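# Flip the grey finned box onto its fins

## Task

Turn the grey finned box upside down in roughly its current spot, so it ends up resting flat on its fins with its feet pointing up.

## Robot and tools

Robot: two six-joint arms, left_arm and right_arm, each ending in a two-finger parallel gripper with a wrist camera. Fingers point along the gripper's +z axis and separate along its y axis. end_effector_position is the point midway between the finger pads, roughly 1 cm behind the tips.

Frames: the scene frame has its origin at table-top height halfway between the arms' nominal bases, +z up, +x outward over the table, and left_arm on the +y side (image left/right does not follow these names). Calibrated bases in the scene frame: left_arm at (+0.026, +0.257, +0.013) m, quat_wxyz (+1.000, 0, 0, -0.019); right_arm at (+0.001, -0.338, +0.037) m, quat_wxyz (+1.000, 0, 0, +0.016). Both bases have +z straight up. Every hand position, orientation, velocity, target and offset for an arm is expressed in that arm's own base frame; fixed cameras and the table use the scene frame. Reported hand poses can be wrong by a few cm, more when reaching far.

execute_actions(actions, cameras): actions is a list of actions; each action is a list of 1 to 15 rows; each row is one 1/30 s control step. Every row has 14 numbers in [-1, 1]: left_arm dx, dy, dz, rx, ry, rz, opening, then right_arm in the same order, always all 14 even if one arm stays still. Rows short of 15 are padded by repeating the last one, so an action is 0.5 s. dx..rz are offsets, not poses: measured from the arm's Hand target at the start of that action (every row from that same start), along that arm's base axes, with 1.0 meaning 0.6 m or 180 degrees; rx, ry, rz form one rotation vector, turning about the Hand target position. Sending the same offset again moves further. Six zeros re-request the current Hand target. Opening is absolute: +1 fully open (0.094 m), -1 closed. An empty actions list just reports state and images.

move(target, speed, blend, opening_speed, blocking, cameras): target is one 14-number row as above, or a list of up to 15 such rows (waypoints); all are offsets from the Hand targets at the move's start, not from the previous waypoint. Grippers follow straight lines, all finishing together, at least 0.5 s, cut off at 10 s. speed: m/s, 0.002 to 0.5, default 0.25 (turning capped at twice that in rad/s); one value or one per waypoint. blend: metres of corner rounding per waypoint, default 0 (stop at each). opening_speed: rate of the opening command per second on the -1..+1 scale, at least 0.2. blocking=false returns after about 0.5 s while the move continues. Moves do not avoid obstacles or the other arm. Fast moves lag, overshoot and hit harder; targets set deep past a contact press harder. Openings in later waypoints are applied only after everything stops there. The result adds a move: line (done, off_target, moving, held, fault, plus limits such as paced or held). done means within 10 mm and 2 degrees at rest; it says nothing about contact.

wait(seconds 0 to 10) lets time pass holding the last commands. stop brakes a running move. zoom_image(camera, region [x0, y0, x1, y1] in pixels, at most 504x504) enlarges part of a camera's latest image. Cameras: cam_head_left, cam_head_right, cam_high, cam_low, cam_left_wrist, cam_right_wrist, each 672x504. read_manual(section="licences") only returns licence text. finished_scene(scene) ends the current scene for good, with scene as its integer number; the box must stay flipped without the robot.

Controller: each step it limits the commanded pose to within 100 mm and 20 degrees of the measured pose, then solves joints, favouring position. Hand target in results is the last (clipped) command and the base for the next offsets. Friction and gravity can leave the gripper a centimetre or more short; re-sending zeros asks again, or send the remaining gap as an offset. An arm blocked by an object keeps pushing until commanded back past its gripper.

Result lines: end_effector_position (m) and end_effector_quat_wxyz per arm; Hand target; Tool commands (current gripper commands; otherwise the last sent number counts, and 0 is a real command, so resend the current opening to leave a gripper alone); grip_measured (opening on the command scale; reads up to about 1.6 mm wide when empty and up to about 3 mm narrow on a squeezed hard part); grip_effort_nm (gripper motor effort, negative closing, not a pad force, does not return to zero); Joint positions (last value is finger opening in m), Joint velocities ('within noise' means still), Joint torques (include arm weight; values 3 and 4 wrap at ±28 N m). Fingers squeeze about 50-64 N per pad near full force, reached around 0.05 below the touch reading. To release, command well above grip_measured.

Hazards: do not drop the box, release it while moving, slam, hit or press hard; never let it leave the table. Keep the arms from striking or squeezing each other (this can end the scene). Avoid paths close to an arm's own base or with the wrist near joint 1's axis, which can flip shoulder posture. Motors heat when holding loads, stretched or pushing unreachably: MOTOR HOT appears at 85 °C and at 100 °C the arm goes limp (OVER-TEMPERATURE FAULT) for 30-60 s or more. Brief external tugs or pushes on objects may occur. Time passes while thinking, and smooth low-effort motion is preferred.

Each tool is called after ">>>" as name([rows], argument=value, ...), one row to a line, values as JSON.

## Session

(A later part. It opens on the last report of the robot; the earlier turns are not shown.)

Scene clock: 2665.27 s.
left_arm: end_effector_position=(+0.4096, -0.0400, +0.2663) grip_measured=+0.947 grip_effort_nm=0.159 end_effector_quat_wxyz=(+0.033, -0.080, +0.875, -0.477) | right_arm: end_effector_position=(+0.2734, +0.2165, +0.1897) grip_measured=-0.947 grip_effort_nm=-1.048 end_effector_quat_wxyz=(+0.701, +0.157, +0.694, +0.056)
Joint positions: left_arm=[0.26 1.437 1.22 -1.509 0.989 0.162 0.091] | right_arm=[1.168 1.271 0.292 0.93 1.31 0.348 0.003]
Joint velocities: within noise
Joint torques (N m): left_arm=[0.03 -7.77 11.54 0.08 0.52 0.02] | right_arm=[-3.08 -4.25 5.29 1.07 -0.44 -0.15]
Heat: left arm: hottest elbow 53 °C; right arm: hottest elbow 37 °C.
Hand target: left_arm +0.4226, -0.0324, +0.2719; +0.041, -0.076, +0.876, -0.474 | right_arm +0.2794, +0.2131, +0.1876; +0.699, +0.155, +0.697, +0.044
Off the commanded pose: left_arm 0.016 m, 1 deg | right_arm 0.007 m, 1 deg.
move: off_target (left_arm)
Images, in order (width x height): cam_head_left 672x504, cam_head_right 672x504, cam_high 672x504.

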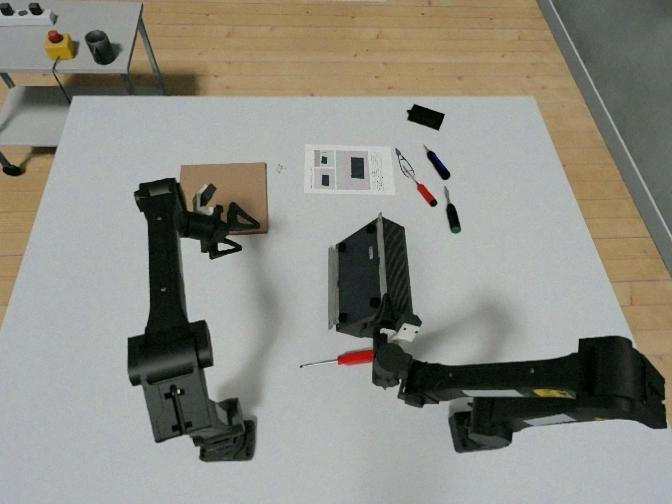

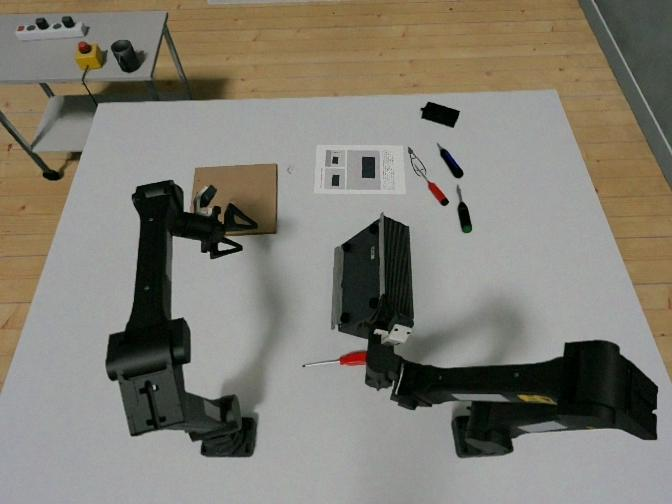

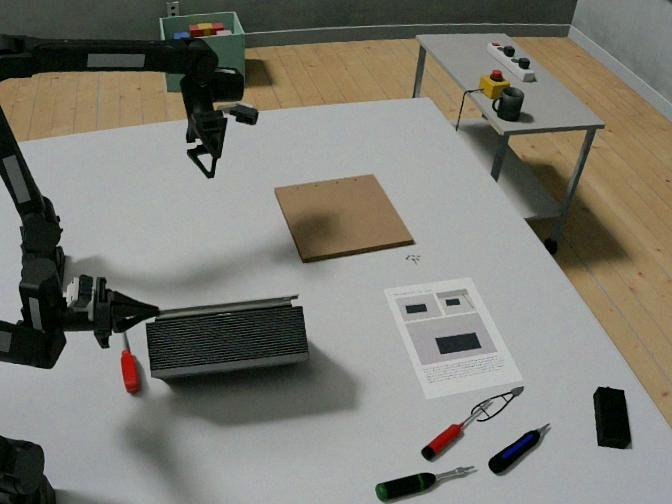

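>>> execute_actions(actions=[], cameras=["cam_low","cam_left_wrist","cam_right_wrist"])

Scene clock: 2703.77 s.
left_arm: end_effector_position=(+0.4096, -0.0400, +0.2663) grip_measured=+0.947 grip_effort_nm=0.154 end_effector_quat_wxyz=(+0.033, -0.080, +0.875, -0.477) | right_arm: end_effector_position=(+0.2734, +0.2165, +0.1897) grip_measured=-0.947 grip_effort_nm=-1.043 end_effector_quat_wxyz=(+0.700, +0.157, +0.694, +0.056)
Joint positions: left_arm=[0.26 1.437 1.22 -1.509 0.989 0.162 0.091] | right_arm=[1.168 1.271 0.292 0.93 1.31 0.349 0.003]
Joint velocities: within noise
Joint torques (N m): left_arm=[0.09 -7.88 11.55 0.08 0.53 0.02] | right_arm=[-2.84 -4.07 5.48 1.03 -0.48 -0.11]
Heat: left arm: hottest elbow 53 °C; right arm: hottest elbow 38 °C.
Hand target: left_arm +0.4226, -0.0324, +0.2719; +0.041, -0.076, +0.876, -0.474 | right_arm +0.2794, +0.2131, +0.1875; +0.699, +0.155, +0.697, +0.044
Tool commands: left_gripper/opening=+0.95 right_gripper/opening=-1.0
Off the commanded pose: left_arm 0.016 m, 1 deg | right_arm 0.007 m, 1 deg.
Images, in order (width x height): cam_low 672x504, cam_left_wrist 672x504, cam_right_wrist 672x504.

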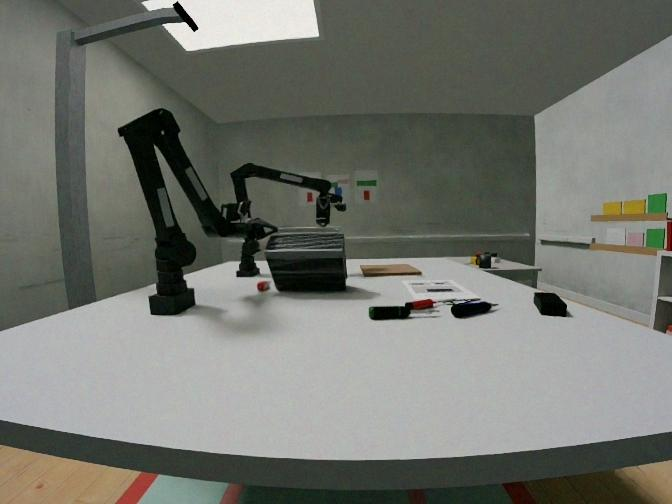

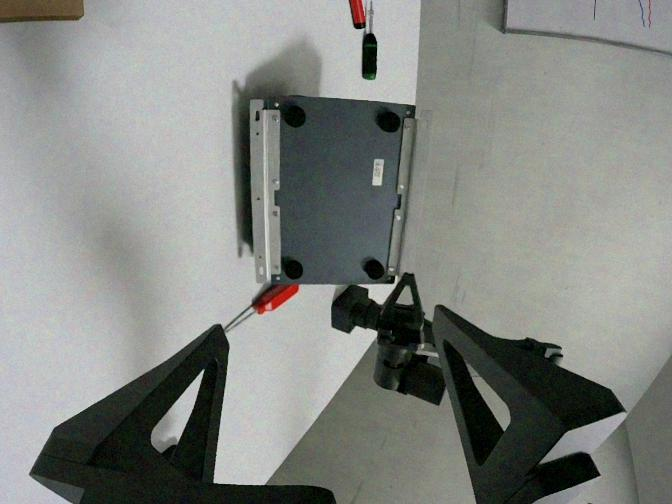

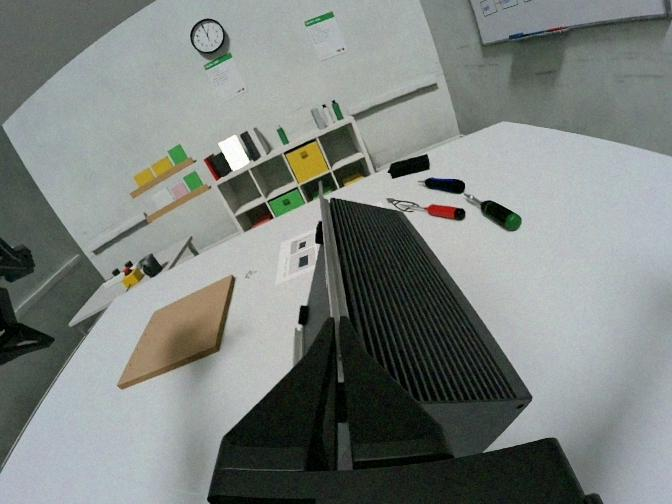

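>>> zoom_image(camera="cam_low", region=[220, 200, 400, 310])

>>> zoom_image(camera="cam_right_wrist", region=[270, 180, 570, 480])

Scaled by 2.800.

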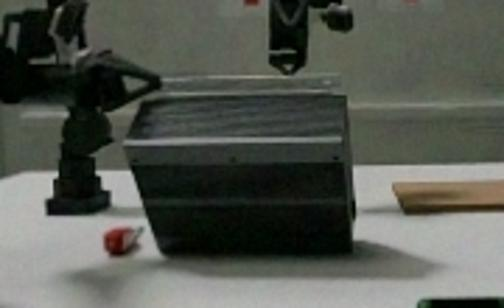

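Scaled by 1.680 from the camera's 672x504 image, which has a finer 960x720 frame.

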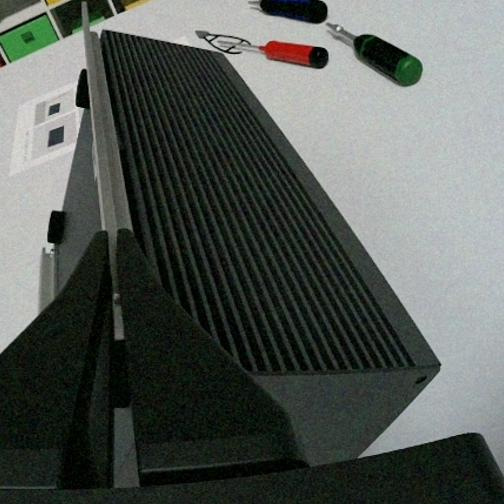

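>>> zoom_image(camera="cam_low", region=[250, 215, 360, 300])

Scaled by 4.582.

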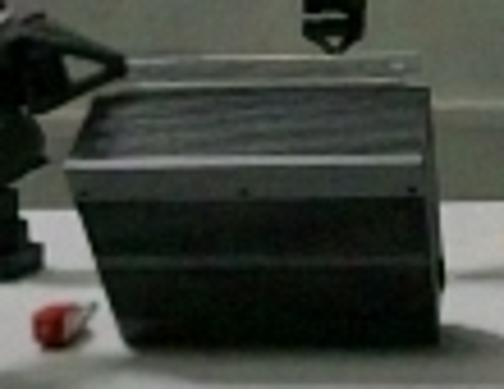

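>>> zoom_image(camera="cam_left_wrist", region=[210, 70, 440, 300])

Scaled by 2.191 from the camera's 672x504 image, which has a finer 960x720 frame.

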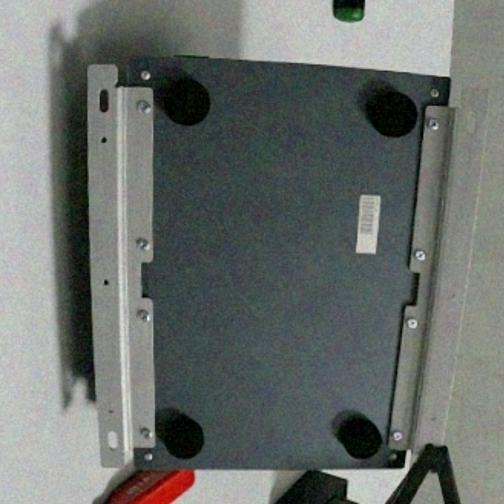

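>>> move([
  [-0.0115,-0.147,0.313,0.454,0.039,-0.045,0.95,0,0,0,0,0,0,-1.0],
  [-0.0115,-0.608,0.1,0.454,0.039,-0.045,0.95,0,0,0,0,0,0,-1.0],
], speed=0.18, blend=0.04, cameras=["cam_head_left","cam_high","cam_low","cam_left_wrist"])

Scene clock: 2926.93 s.
left_arm: end_effector_position=(+0.4092, -0.3894, +0.3266) grip_measured=+0.947 grip_effort_nm=0.154 end_effector_quat_wxyz=(+0.152, +0.047, +0.984, +0.081) | right_arm: end_effector_position=(+0.2734, +0.2165, +0.1897) grip_measured=-0.947 grip_effort_nm=-1.038 end_effector_quat_wxyz=(+0.700, +0.157, +0.694, +0.056)
Joint positions: left_arm=[-0.86 1.774 1.97 -1.671 -0.334 -0.749 0.091] | right_arm=[1.168 1.271 0.292 0.93 1.31 0.349 0.003]
Joint velocities: within noise
Joint torques (N m): left_arm=[-0.73 -13.92 12.05 0.5 -0.09 -0.33] | right_arm=[-2.9 -3.6 5.53 0.91 -0.44 -0.1]
Heat: left arm: hottest elbow 55 °C; right arm: hottest elbow 38 °C.
Hand target: left_arm +0.4158, -0.3971, +0.3320; +0.026, +0.008, +0.980, +0.195 | right_arm +0.2794, +0.2131, +0.1875; +0.699, +0.155, +0.697, +0.044
Off the commanded pose: left_arm 0.011 m, 24 deg; orientation clipped | right_arm 0.007 m, 1 deg.
joint sent to its limit (left arm) — joint 4 (wrist pitch), lower limit. The joint targets are off in orientation, not in position.
move: off_target (left_arm); limits=paced
Images, in order (width x height): cam_head_left 672x504, cam_high 672x504, cam_low 672x504, cam_left_wrist 672x504.

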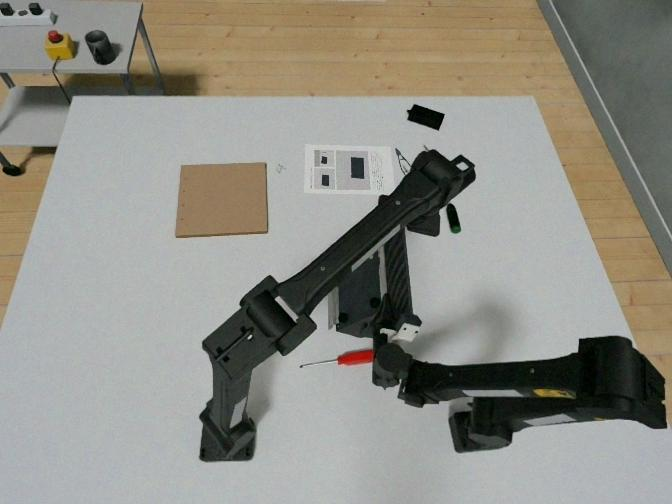

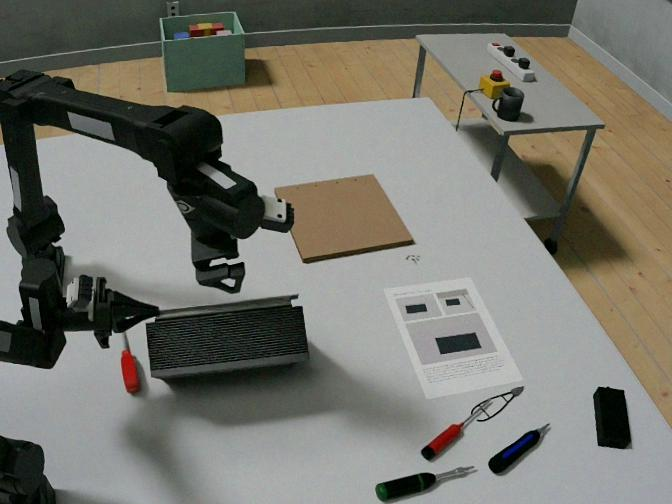

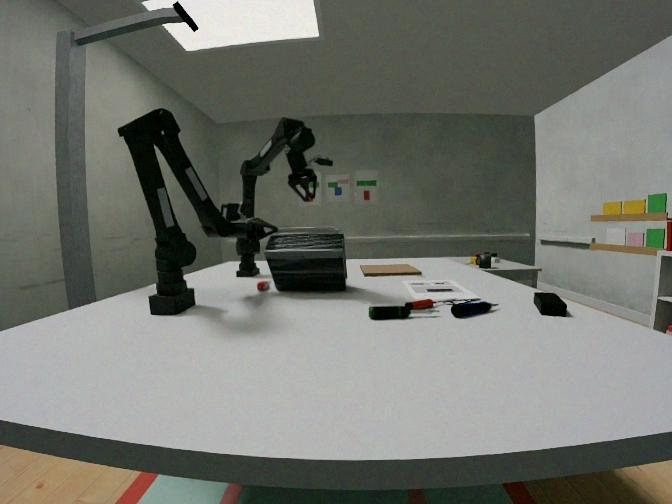

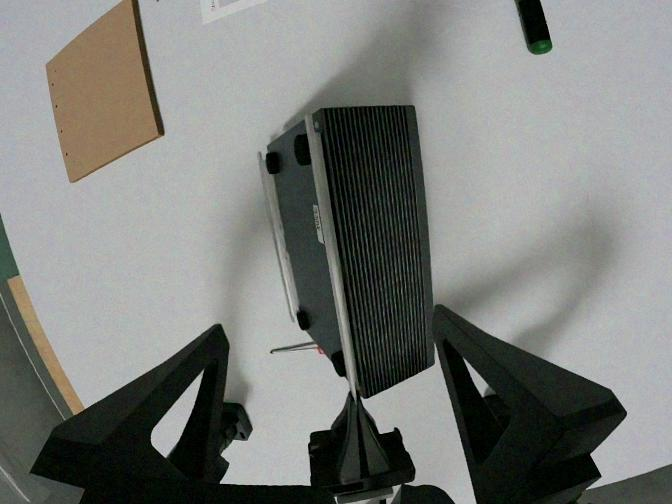

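>>> move(target=[0,0,0,0,0,0,0.95,0,0.09,-0.006,-0.072,0,0,-1.0], speed=0.04, cameras=["cam_head_left","cam_high","cam_low","cam_left_wrist"])

Scene clock: 2960.43 s.
left_arm: end_effector_position=(+0.4090, -0.3895, +0.3266) grip_measured=+0.947 grip_effort_nm=0.144 end_effector_quat_wxyz=(+0.152, +0.046, +0.984, +0.081) | right_arm: end_effector_position=(+0.2811, +0.2599, +0.1922) grip_measured=-0.947 grip_effort_nm=-1.038 end_effector_quat_wxyz=(+0.713, +0.095, +0.694, -0.020)
Joint positions: left_arm=[-0.86 1.774 1.97 -1.671 -0.333 -0.75 0.091] | right_arm=[1.203 1.457 0.403 1.148 1.366 0.015 0.002]
Joint velocities: within noise
Joint torques (N m): left_arm=[-0.73 -14.04 12.07 0.49 -0.09 -0.35] | right_arm=[-0.15 -4.07 5.23 1.4 0.07 -0.24]
Heat: left arm: hottest elbow 58 °C; right arm: hottest elbow 38 °C.
Hand target: left_arm +0.4158, -0.3971, +0.3320; +0.026, +0.008, +0.980, +0.195 | right_arm +0.2794, +0.2671, +0.1840; +0.712, +0.075, +0.697, -0.035
Off the commanded pose: left_arm 0.012 m, 20 deg | right_arm 0.011 m, 3 deg.
joint sent to its limit (left arm) — joint 4 (wrist pitch), lower limit. The joint targets are off in orientation, not in position.
move: off_target (left_arm, right_arm)
Images, in order (width x height): cam_head_left 672x504, cam_high 672x504, cam_low 672x504, cam_left_wrist 672x504.

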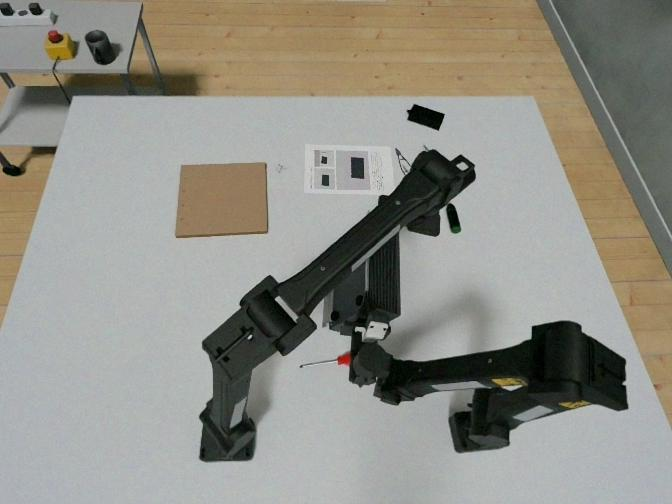

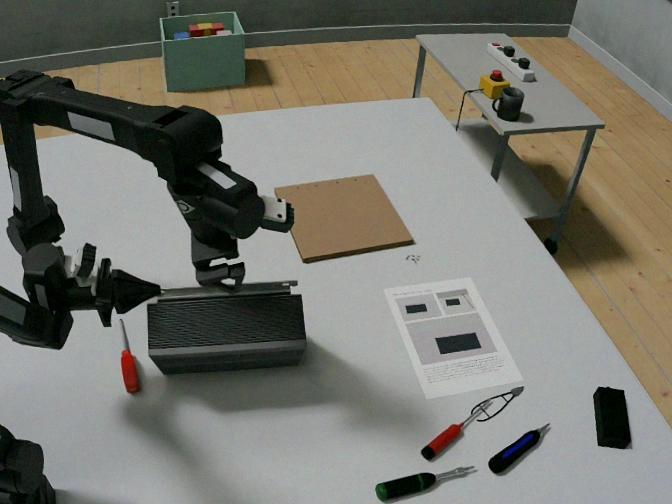

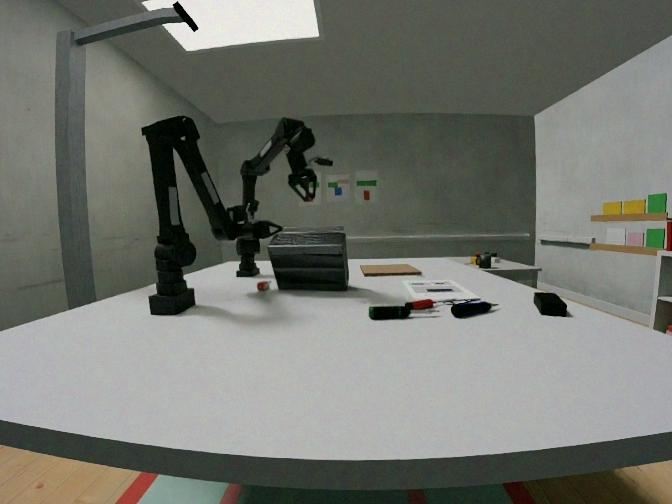

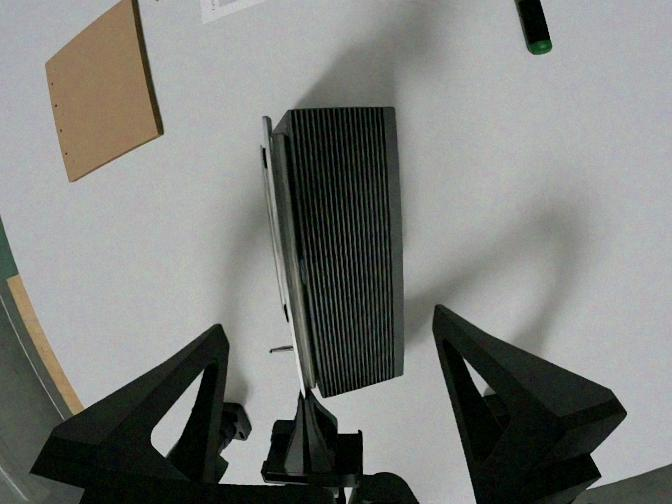

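>>> zoom_image(camera="cam_low", region=[250, 215, 360, 300])

>>> zoom_image(camera="cam_left_wrist", region=[220, 80, 460, 430])

Scaled by 4.582.

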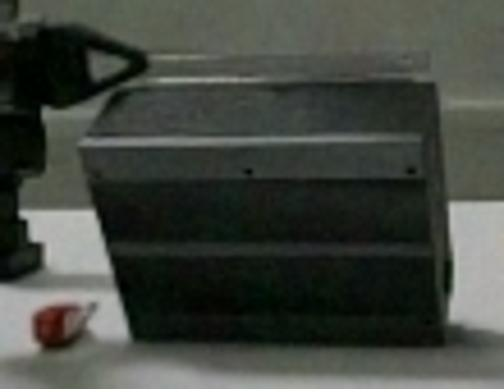

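Scaled by 1.440 from the camera's 672x504 image, which has a finer 960x720 frame.

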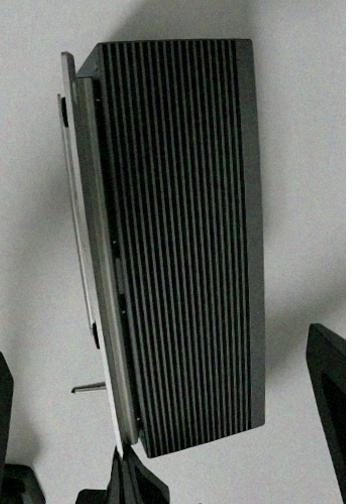

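>>> move(target=[0,0,0,0,0,0,0.95,0,0.05,-0.008,-0.044,0,0,-1.0], speed=0.04, cameras=["cam_low","cam_left_wrist"])

>>> zoom_image(camera="cam_low", region=[250, 215, 360, 300])

>>> zoom_image(camera="cam_left_wrist", region=[220, 80, 460, 430])

Scene clock: 2989.50 s.
left_arm: end_effector_position=(+0.4090, -0.3895, +0.3266) grip_measured=+0.947 grip_effort_nm=0.154 end_effector_quat_wxyz=(+0.152, +0.046, +0.984, +0.081) | right_arm: end_effector_position=(+0.2847, +0.2940, +0.1898) grip_measured=-0.947 grip_effort_nm=-1.043 end_effector_quat_wxyz=(+0.719, +0.044, +0.691, -0.065)
Joint positions: left_arm=[-0.86 1.774 1.97 -1.671 -0.333 -0.75 0.091] | right_arm=[1.228 1.586 0.483 1.316 1.376 -0.236 0.002]
Joint velocities: within noise
Joint torques (N m): left_arm=[-0.67 -13.98 12.07 0.49 -0.11 -0.34] | right_arm=[0.73 -5.66 4.16 1.52 0.49 -0.34]
Heat: left arm: hottest elbow 59 °C; right arm: hottest elbow 37 °C.
Hand target: left_arm +0.4158, -0.3970, +0.3320; +0.026, +0.008, +0.980, +0.195 | right_arm +0.2794, +0.2970, +0.1791; +0.716, +0.025, +0.693, -0.083
Off the commanded pose: left_arm 0.012 m, 20 deg | right_arm 0.012 m, 3 deg.
joint sent to its limit (left arm) — joint 4 (wrist pitch), lower limit. The joint targets are off in orientation, not in position.
move: off_target (left_arm, right_arm)
Images, in order (width x height): cam_low 672x504, cam_left_wrist 672x504.

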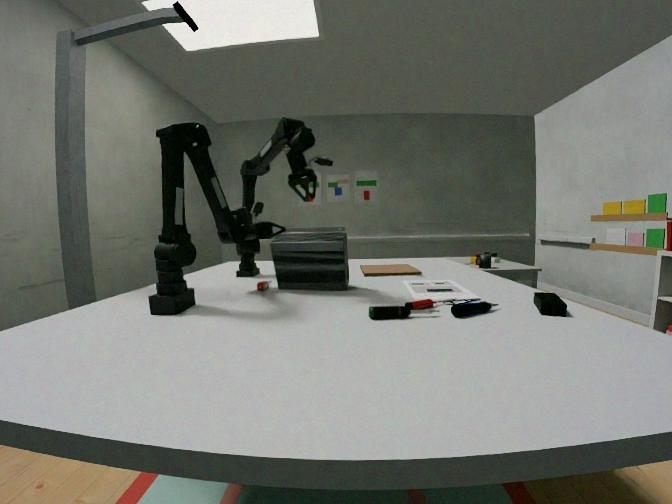

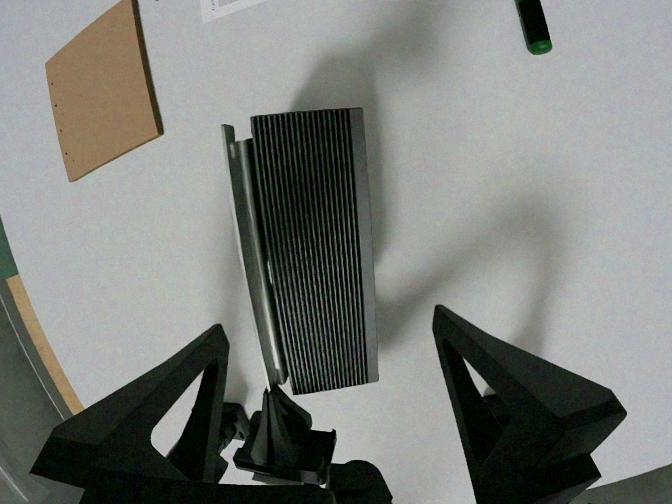

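Scaled by 4.582.

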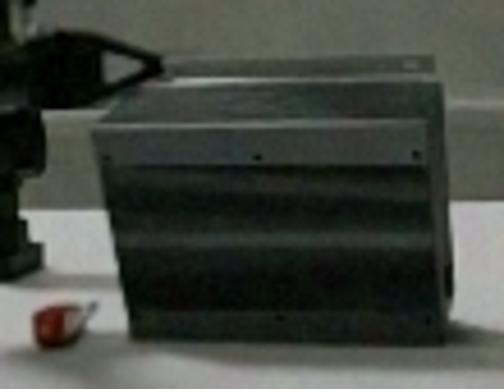

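Scaled by 1.440 from the camera's 672x504 image, which has a finer 960x720 frame.

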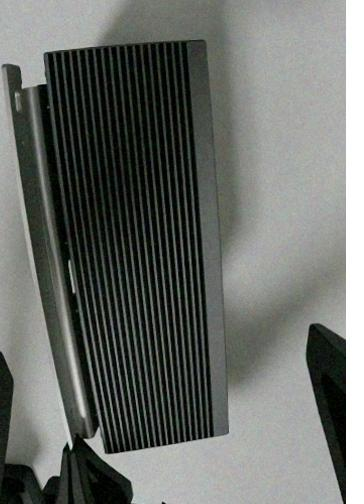

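>>> move(target=[0,0,0,0,0,0,0.95,0,0.03,-0.005,-0.025,0,0,-1.0], speed=0.04, cameras=["cam_low","cam_high"])

>>> zoom_image(camera="cam_low", region=[250, 215, 360, 300])

>>> zoom_image(camera="cam_high", region=[100, 250, 352, 420])

Scene clock: 3019.70 s.
left_arm: end_effector_position=(+0.4090, -0.3895, +0.3266) grip_measured=+0.947 grip_effort_nm=0.149 end_effector_quat_wxyz=(+0.152, +0.046, +0.984, +0.081) | right_arm: end_effector_position=(+0.2872, +0.3128, +0.1864) grip_measured=-0.947 grip_effort_nm=-1.038 end_effector_quat_wxyz=(+0.720, +0.015, +0.688, -0.093)
Joint positions: left_arm=[-0.86 1.774 1.97 -1.671 -0.333 -0.75 0.091] | right_arm=[1.238 1.66 0.532 1.412 1.38 -0.387 0.002]
Joint velocities: within noise
Joint torques (N m): left_arm=[-0.62 -13.98 12.04 0.49 -0.09 -0.35] | right_arm=[0.85 -7.12 3.6 1.59 0.61 -0.32]
Heat: left arm: hottest elbow 60 °C; right arm: hottest elbow 37 °C.
Hand target: left_arm +0.4158, -0.3970, +0.3321; +0.026, +0.008, +0.980, +0.195 | right_arm +0.2794, +0.3150, +0.1761; +0.716, -0.003, +0.689, -0.110
Off the commanded pose: left_arm 0.012 m, 20 deg | right_arm 0.013 m, 3 deg.
joint sent to its limit (left arm) — joint 4 (wrist pitch), lower limit. The joint targets are off in orientation, not in position.
move: off_target (left_arm, right_arm)
Images, in order (width x height): cam_high 672x504, cam_low 672x504.

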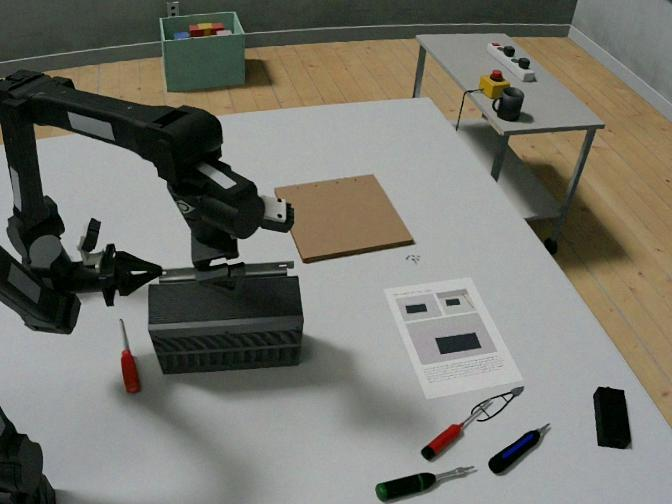

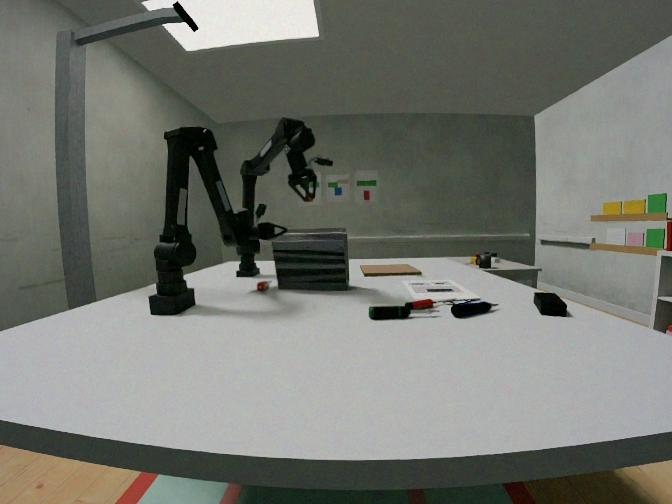

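Scaled by 4.582.

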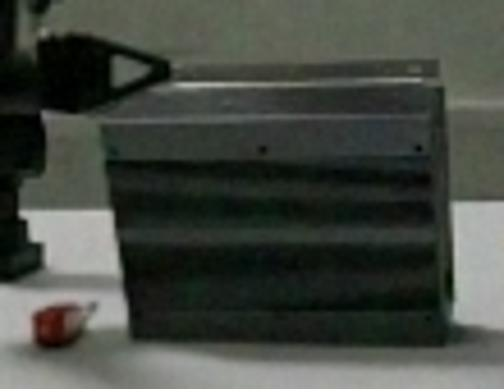

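Scaled by 2.000.

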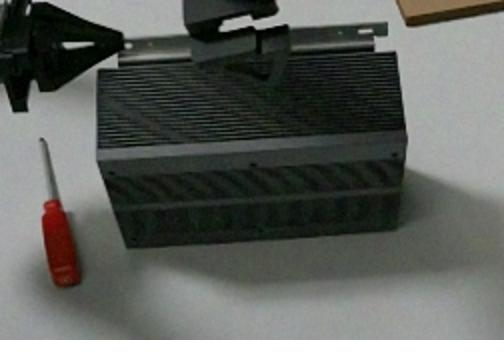

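>>> move(target=[0,0,0,0,0,0,0.95,0,0.03,-0.004,-0.025,0,0,-1.0], speed=0.04, cameras=["cam_low","cam_left_wrist"])

>>> zoom_image(camera="cam_low", region=[250, 215, 360, 300])

Scene clock: 3029.43 s.
left_arm: end_effector_position=(+0.4090, -0.3895, +0.3266) grip_measured=+0.947 grip_effort_nm=0.154 end_effector_quat_wxyz=(+0.152, +0.046, +0.984, +0.081) | right_arm: end_effector_position=(+0.2866, +0.3213, +0.1838) grip_measured=-0.947 grip_effort_nm=-1.043 end_effector_quat_wxyz=(+0.717, -0.011, +0.684, -0.130)
Joint positions: left_arm=[-0.86 1.774 1.97 -1.671 -0.333 -0.75 0.091] | right_arm=[1.248 1.717 0.564 1.528 1.398 -0.565 0.002]
Joint velocities: within noise
Joint torques (N m): left_arm=[-0.67 -13.98 12.07 0.54 -0.11 -0.35] | right_arm=[1.32 -6.36 4.77 1.17 0.08 -0.19]
Heat: left arm: hottest elbow 60 °C; right arm: hottest elbow 36 °C.
Hand target: left_arm +0.4158, -0.3970, +0.3321; +0.026, +0.008, +0.980, +0.195 | right_arm +0.2794, +0.3329, +0.1737; +0.715, -0.031, +0.684, -0.137
Off the commanded pose: left_arm 0.012 m, 20 deg | right_arm 0.017 m, 2 deg.
joint sent to its limit (left arm) — joint 4 (wrist pitch), lower limit. The joint targets are off in orientation, not in position.
move: off_target (left_arm, right_arm)
Images, in order (width x height): cam_low 672x504, cam_left_wrist 672x504.

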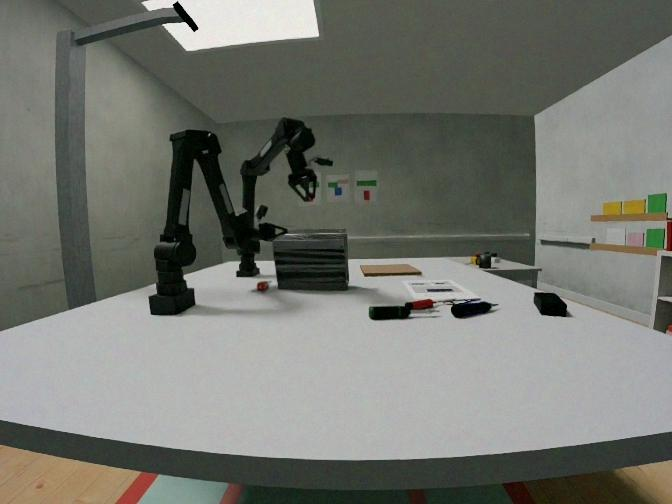

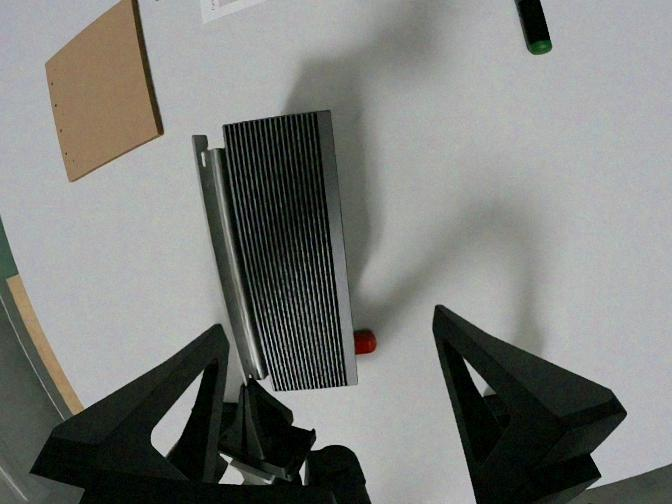

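Scaled by 4.582.

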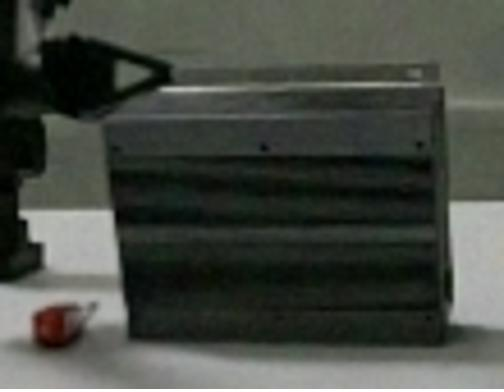

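>>> move(target=[0.0213,0.187,-0.111,-0.0471,0.0158,0.0071,0.95,0,-0.017,0.008,0,0,0,-1.0], speed=0.08, cameras=["cam_low","cam_left_wrist","cam_high"])

Scene clock: 3084.70 s.
left_arm: end_effector_position=(+0.4313, -0.2907, +0.2564) grip_measured=+0.947 grip_effort_nm=0.149 end_effector_quat_wxyz=(+0.029, +0.000, +0.994, +0.103) | right_arm: end_effector_position=(+0.2866, +0.3213, +0.1841) grip_measured=-0.947 grip_effort_nm=-1.038 end_effector_quat_wxyz=(+0.718, -0.013, +0.684, -0.130)
Joint positions: left_arm=[-0.658 1.752 1.771 -1.671 -0.199 -0.665 0.091] | right_arm=[1.248 1.717 0.564 1.531 1.397 -0.571 0.002]
Joint velocities: within noise
Joint torques (N m): left_arm=[-0.15 -16.97 8.08 0.1 0.01 -0.06] | right_arm=[1.2 -8.76 2.91 1.63 -0.25 -0.23]
Heat: left arm: hottest elbow 60 °C; right arm: hottest elbow 35 °C.
Hand target: left_arm +0.4285, -0.2850, +0.2654; +0.000, +0.000, +0.993, +0.122 | right_arm +0.2794, +0.3227, +0.1785; +0.715, -0.031, +0.684, -0.137
Off the commanded pose: left_arm 0.011 m, 4 deg | right_arm 0.009 m, 2 deg.
joint sent to its limit (left arm) — joint 4 (wrist pitch), lower limit. The joint targets are off in orientation, not in position.
move: off_target (left_arm)
Images, in order (width x height): cam_high 672x504, cam_low 672x504, cam_left_wrist 672x504.

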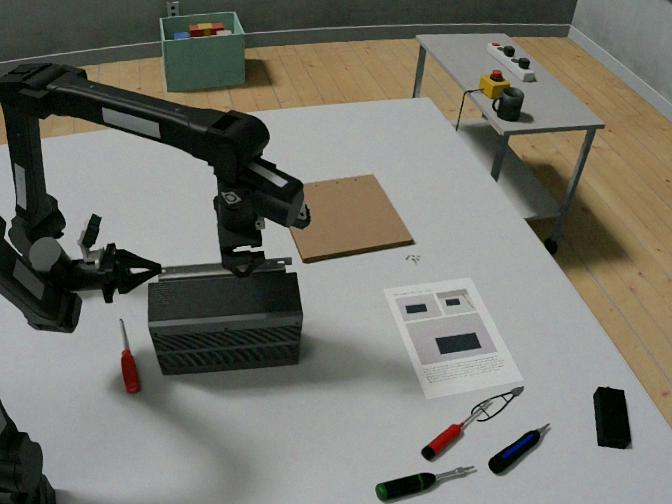

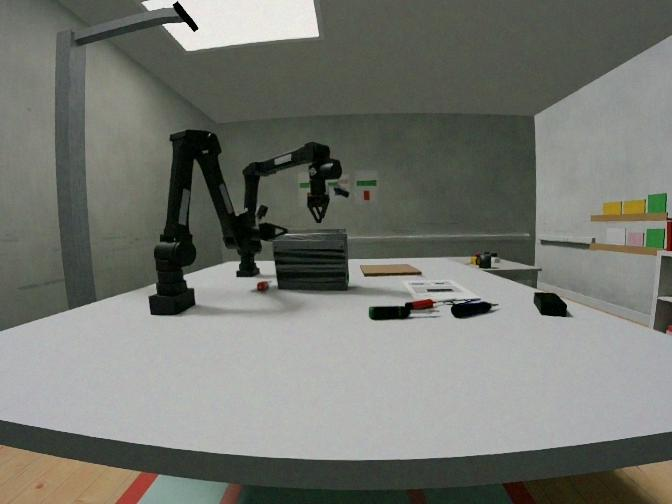

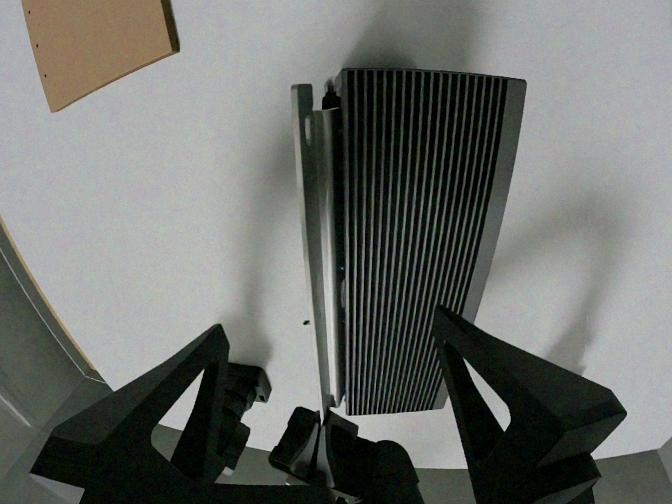

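>>> move(target=[0.005,0.0315,-0.084,0,0,0,0.95,0,0,0,0,0,0,-1.0], speed=0.05, cameras=["cam_low","cam_left_wrist","cam_high"])

>>> zoom_image(camera="cam_left_wrist", region=[180, 200, 480, 420])

Scene clock: 3107.87 s.
left_arm: end_effector_position=(+0.4274, -0.2688, +0.2219) grip_measured=+0.947 grip_effort_nm=0.149 end_effector_quat_wxyz=(+0.004, -0.003, +0.993, +0.121) | right_arm: end_effector_position=(+0.2866, +0.3214, +0.1841) grip_measured=-0.947 grip_effort_nm=-1.043 end_effector_quat_wxyz=(+0.718, -0.013, +0.684, -0.130)
Joint positions: left_arm=[-0.628 1.751 1.675 -1.633 -0.199 -0.647 0.091] | right_arm=[1.248 1.717 0.564 1.531 1.397 -0.571 0.002]
Joint velocities: within noise
Joint torques (N m): left_arm=[0.09 -14.39 7.94 0.76 -0.12 -0.08] | right_arm=[0.67 -8.59 2.82 1.46 -0.15 -0.24]
Heat: left arm: hottest elbow 56 °C; right arm: hottest elbow 35 °C.
Hand target: left_arm +0.4316, -0.2660, +0.2151; +0.000, +0.000, +0.993, +0.122 | right_arm +0.2794, +0.3227, +0.1785; +0.715, -0.031, +0.684, -0.137
Off the commanded pose: left_arm 0.008 m, 1 deg | right_arm 0.009 m, 2 deg.
move: done
Images, in order (width x height): cam_high 672x504, cam_low 672x504, cam_left_wrist 672x504.

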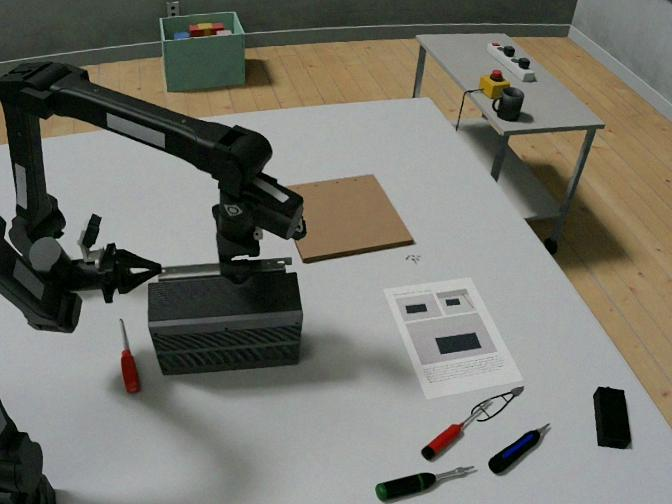

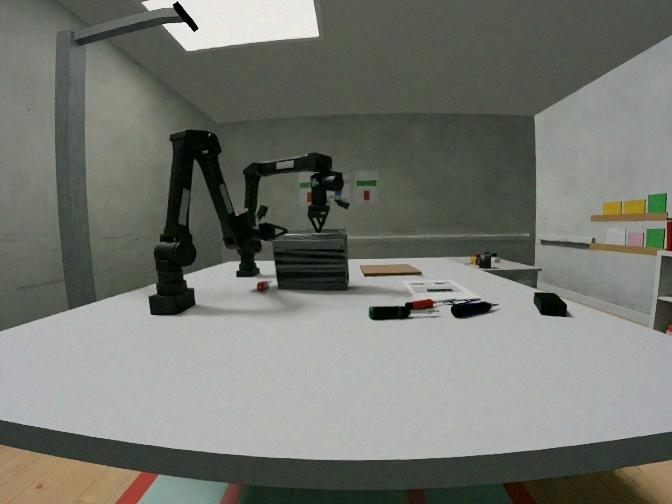

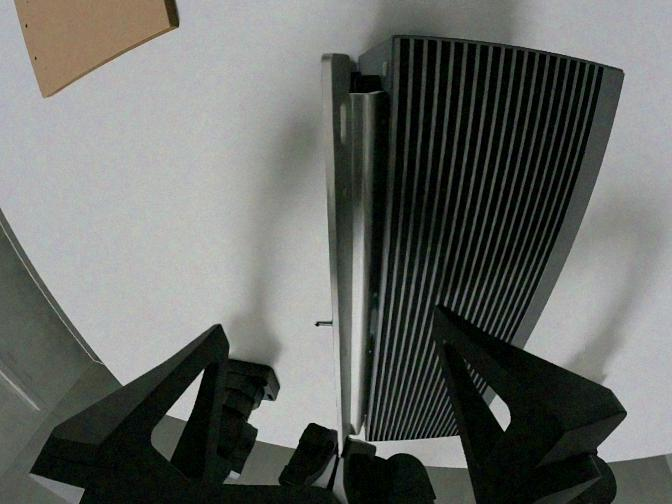

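Scaled by 1.680 from the camera's 672x504 image, which has a finer 960x720 frame.

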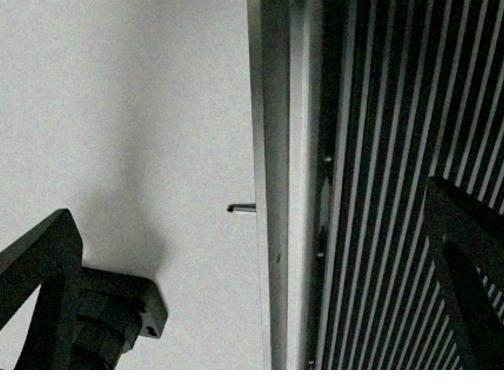

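>>> move(target=[0,0,-0.02,0,0,0,0.95,0,0,0,0,0,0,-1.0], speed=0.03, cameras=["cam_left_wrist"])

>>> move(target=[0,0,0,0,0,0,-1.0,0,0,0,0,0,0,-1.0], speed=0.03, opening_speed=0.6, cameras=["cam_left_wrist","cam_low"])

Scene clock: 3117.27 s.
left_arm: end_effector_position=(+0.4273, -0.2687, +0.2114) grip_measured=+0.947 grip_effort_nm=0.154 end_effector_quat_wxyz=(+0.005, -0.002, +0.993, +0.120) | right_arm: end_effector_position=(+0.2866, +0.3214, +0.1841) grip_measured=-0.947 grip_effort_nm=-1.043 end_effector_quat_wxyz=(+0.718, -0.013, +0.684, -0.130)
Joint positions: left_arm=[-0.628 1.751 1.648 -1.603 -0.199 -0.646 0.091] | right_arm=[1.248 1.717 0.564 1.531 1.397 -0.571 0.002]
Joint velocities: within noise
Joint torques (N m): left_arm=[0.03 -13.98 7.94 0.84 -0.12 -0.09] | right_arm=[1.49 -8.53 2.89 1.46 -0.21 -0.21]
Heat: left arm: hottest elbow 54 °C; right arm: hottest elbow 35 °C.
Hand target: left_arm +0.4316, -0.2660, +0.2030; +0.000, +0.000, +0.993, +0.122 | right_arm +0.2794, +0.3227, +0.1785; +0.715, -0.031, +0.684, -0.137
Off the commanded pose: left_arm 0.010 m, 1 deg | right_arm 0.009 m, 2 deg.
move: done
Images, in order (width x height): cam_left_wrist 672x504.

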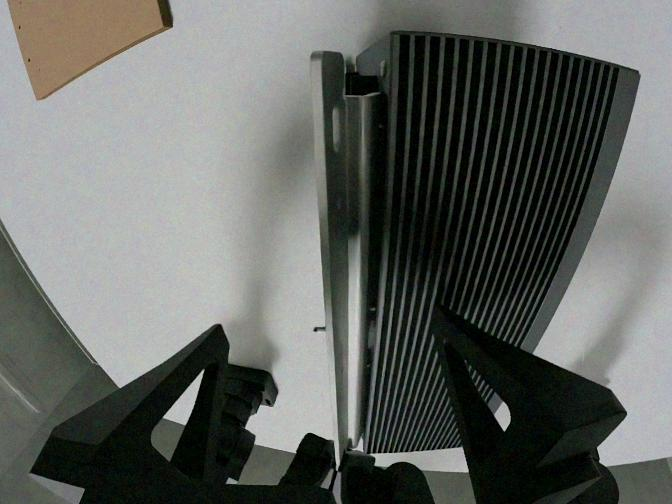

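Scene clock: 3120.97 s.
left_arm: end_effector_position=(+0.4263, -0.2711, +0.2106) grip_measured=-0.912 grip_effort_nm=-0.979 end_effector_quat_wxyz=(+0.001, +0.005, +0.994, +0.113) | right_arm: end_effector_position=(+0.2864, +0.3208, +0.1845) grip_measured=-0.947 grip_effort_nm=-1.038 end_effector_quat_wxyz=(+0.718, -0.010, +0.684, -0.128)
Joint positions: left_arm=[-0.628 1.751 1.647 -1.599 -0.184 -0.629 0.004] | right_arm=[1.248 1.717 0.562 1.539 1.396 -0.57 0.002]
Joint velocities: within noise
Joint torques (N m): left_arm=[0.21 -13.86 8.06 0.57 -0.7 -0.24] | right_arm=[1.26 -8.06 2.91 1.36 -0.15 -0.29]
Heat: left arm: hottest elbow 54 °C; right arm: hottest elbow 35 °C.
Hand target: left_arm +0.4316, -0.2661, +0.2031; +0.000, +0.000, +0.993, +0.122 | right_arm +0.2795, +0.3228, +0.1786; +0.715, -0.031, +0.684, -0.137
Off the commanded pose: left_arm 0.010 m, 1 deg | right_arm 0.009 m, 3 deg.
move: off_target (right_arm)
Images, in order (width x height): cam_low 672x504, cam_left_wrist 672x504.

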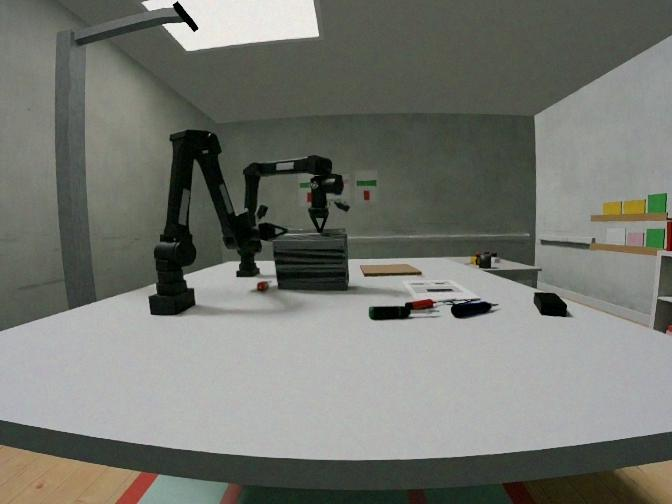

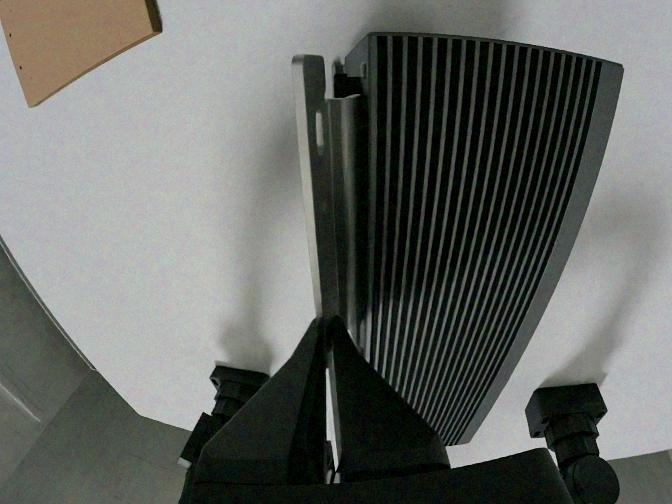

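>>> move(target=[0,0,0,0,0,0,-1.0,0,0,0,0,0,0,0.2], opening_speed=0.5, cameras=["cam_left_wrist","cam_low"])

Scene clock: 3132.17 s.
left_arm: end_effector_position=(+0.4258, -0.2759, +0.2104) grip_measured=-0.952 grip_effort_nm=-1.009 end_effector_quat_wxyz=(+0.004, +0.011, +0.994, +0.109) | right_arm: end_effector_position=(+0.2840, +0.3183, +0.1826) grip_measured=+0.197 grip_effort_nm=0.076 end_effector_quat_wxyz=(+0.716, -0.019, +0.685, -0.137)
Joint positions: left_arm=[-0.635 1.75 1.647 -1.59 -0.182 -0.625 0.002] | right_arm=[1.252 1.716 0.553 1.54 1.401 -0.59 0.056]
Joint velocities: within noise
Joint torques (N m): left_arm=[0.79 -13.98 8.02 0.28 -0.78 -0.3] | right_arm=[0.38 -8.29 3.89 1.51 -0.41 -0.13]
Heat: left arm: hottest elbow 53 °C; right arm: hottest elbow 35 °C.
Hand target: left_arm +0.4316, -0.2660, +0.2030; +0.000, +0.000, +0.993, +0.122 | right_arm +0.2794, +0.3229, +0.1786; +0.716, -0.031, +0.684, -0.137
Off the commanded pose: left_arm 0.014 m, 2 deg | right_arm 0.008 m, 1 deg.
move: off_target (left_arm)
Images, in order (width x height): cam_low 672x504, cam_left_wrist 672x504.

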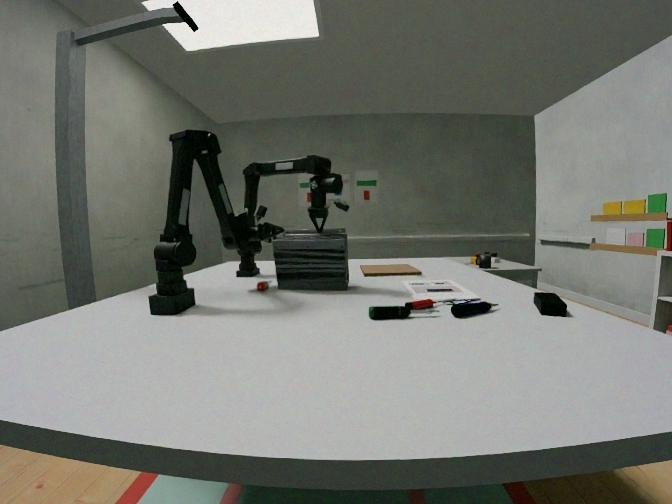

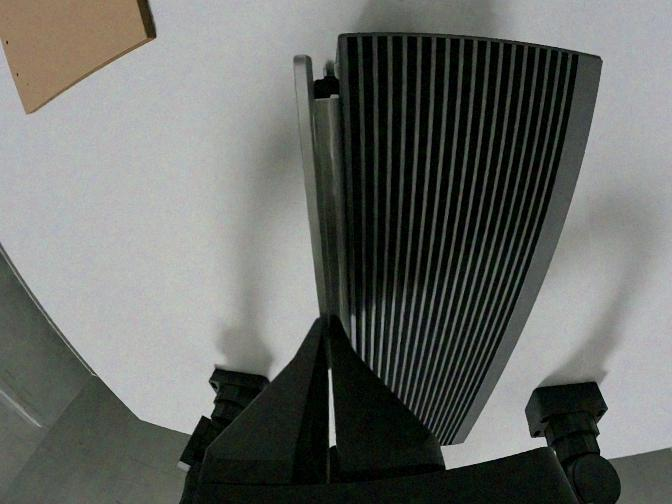

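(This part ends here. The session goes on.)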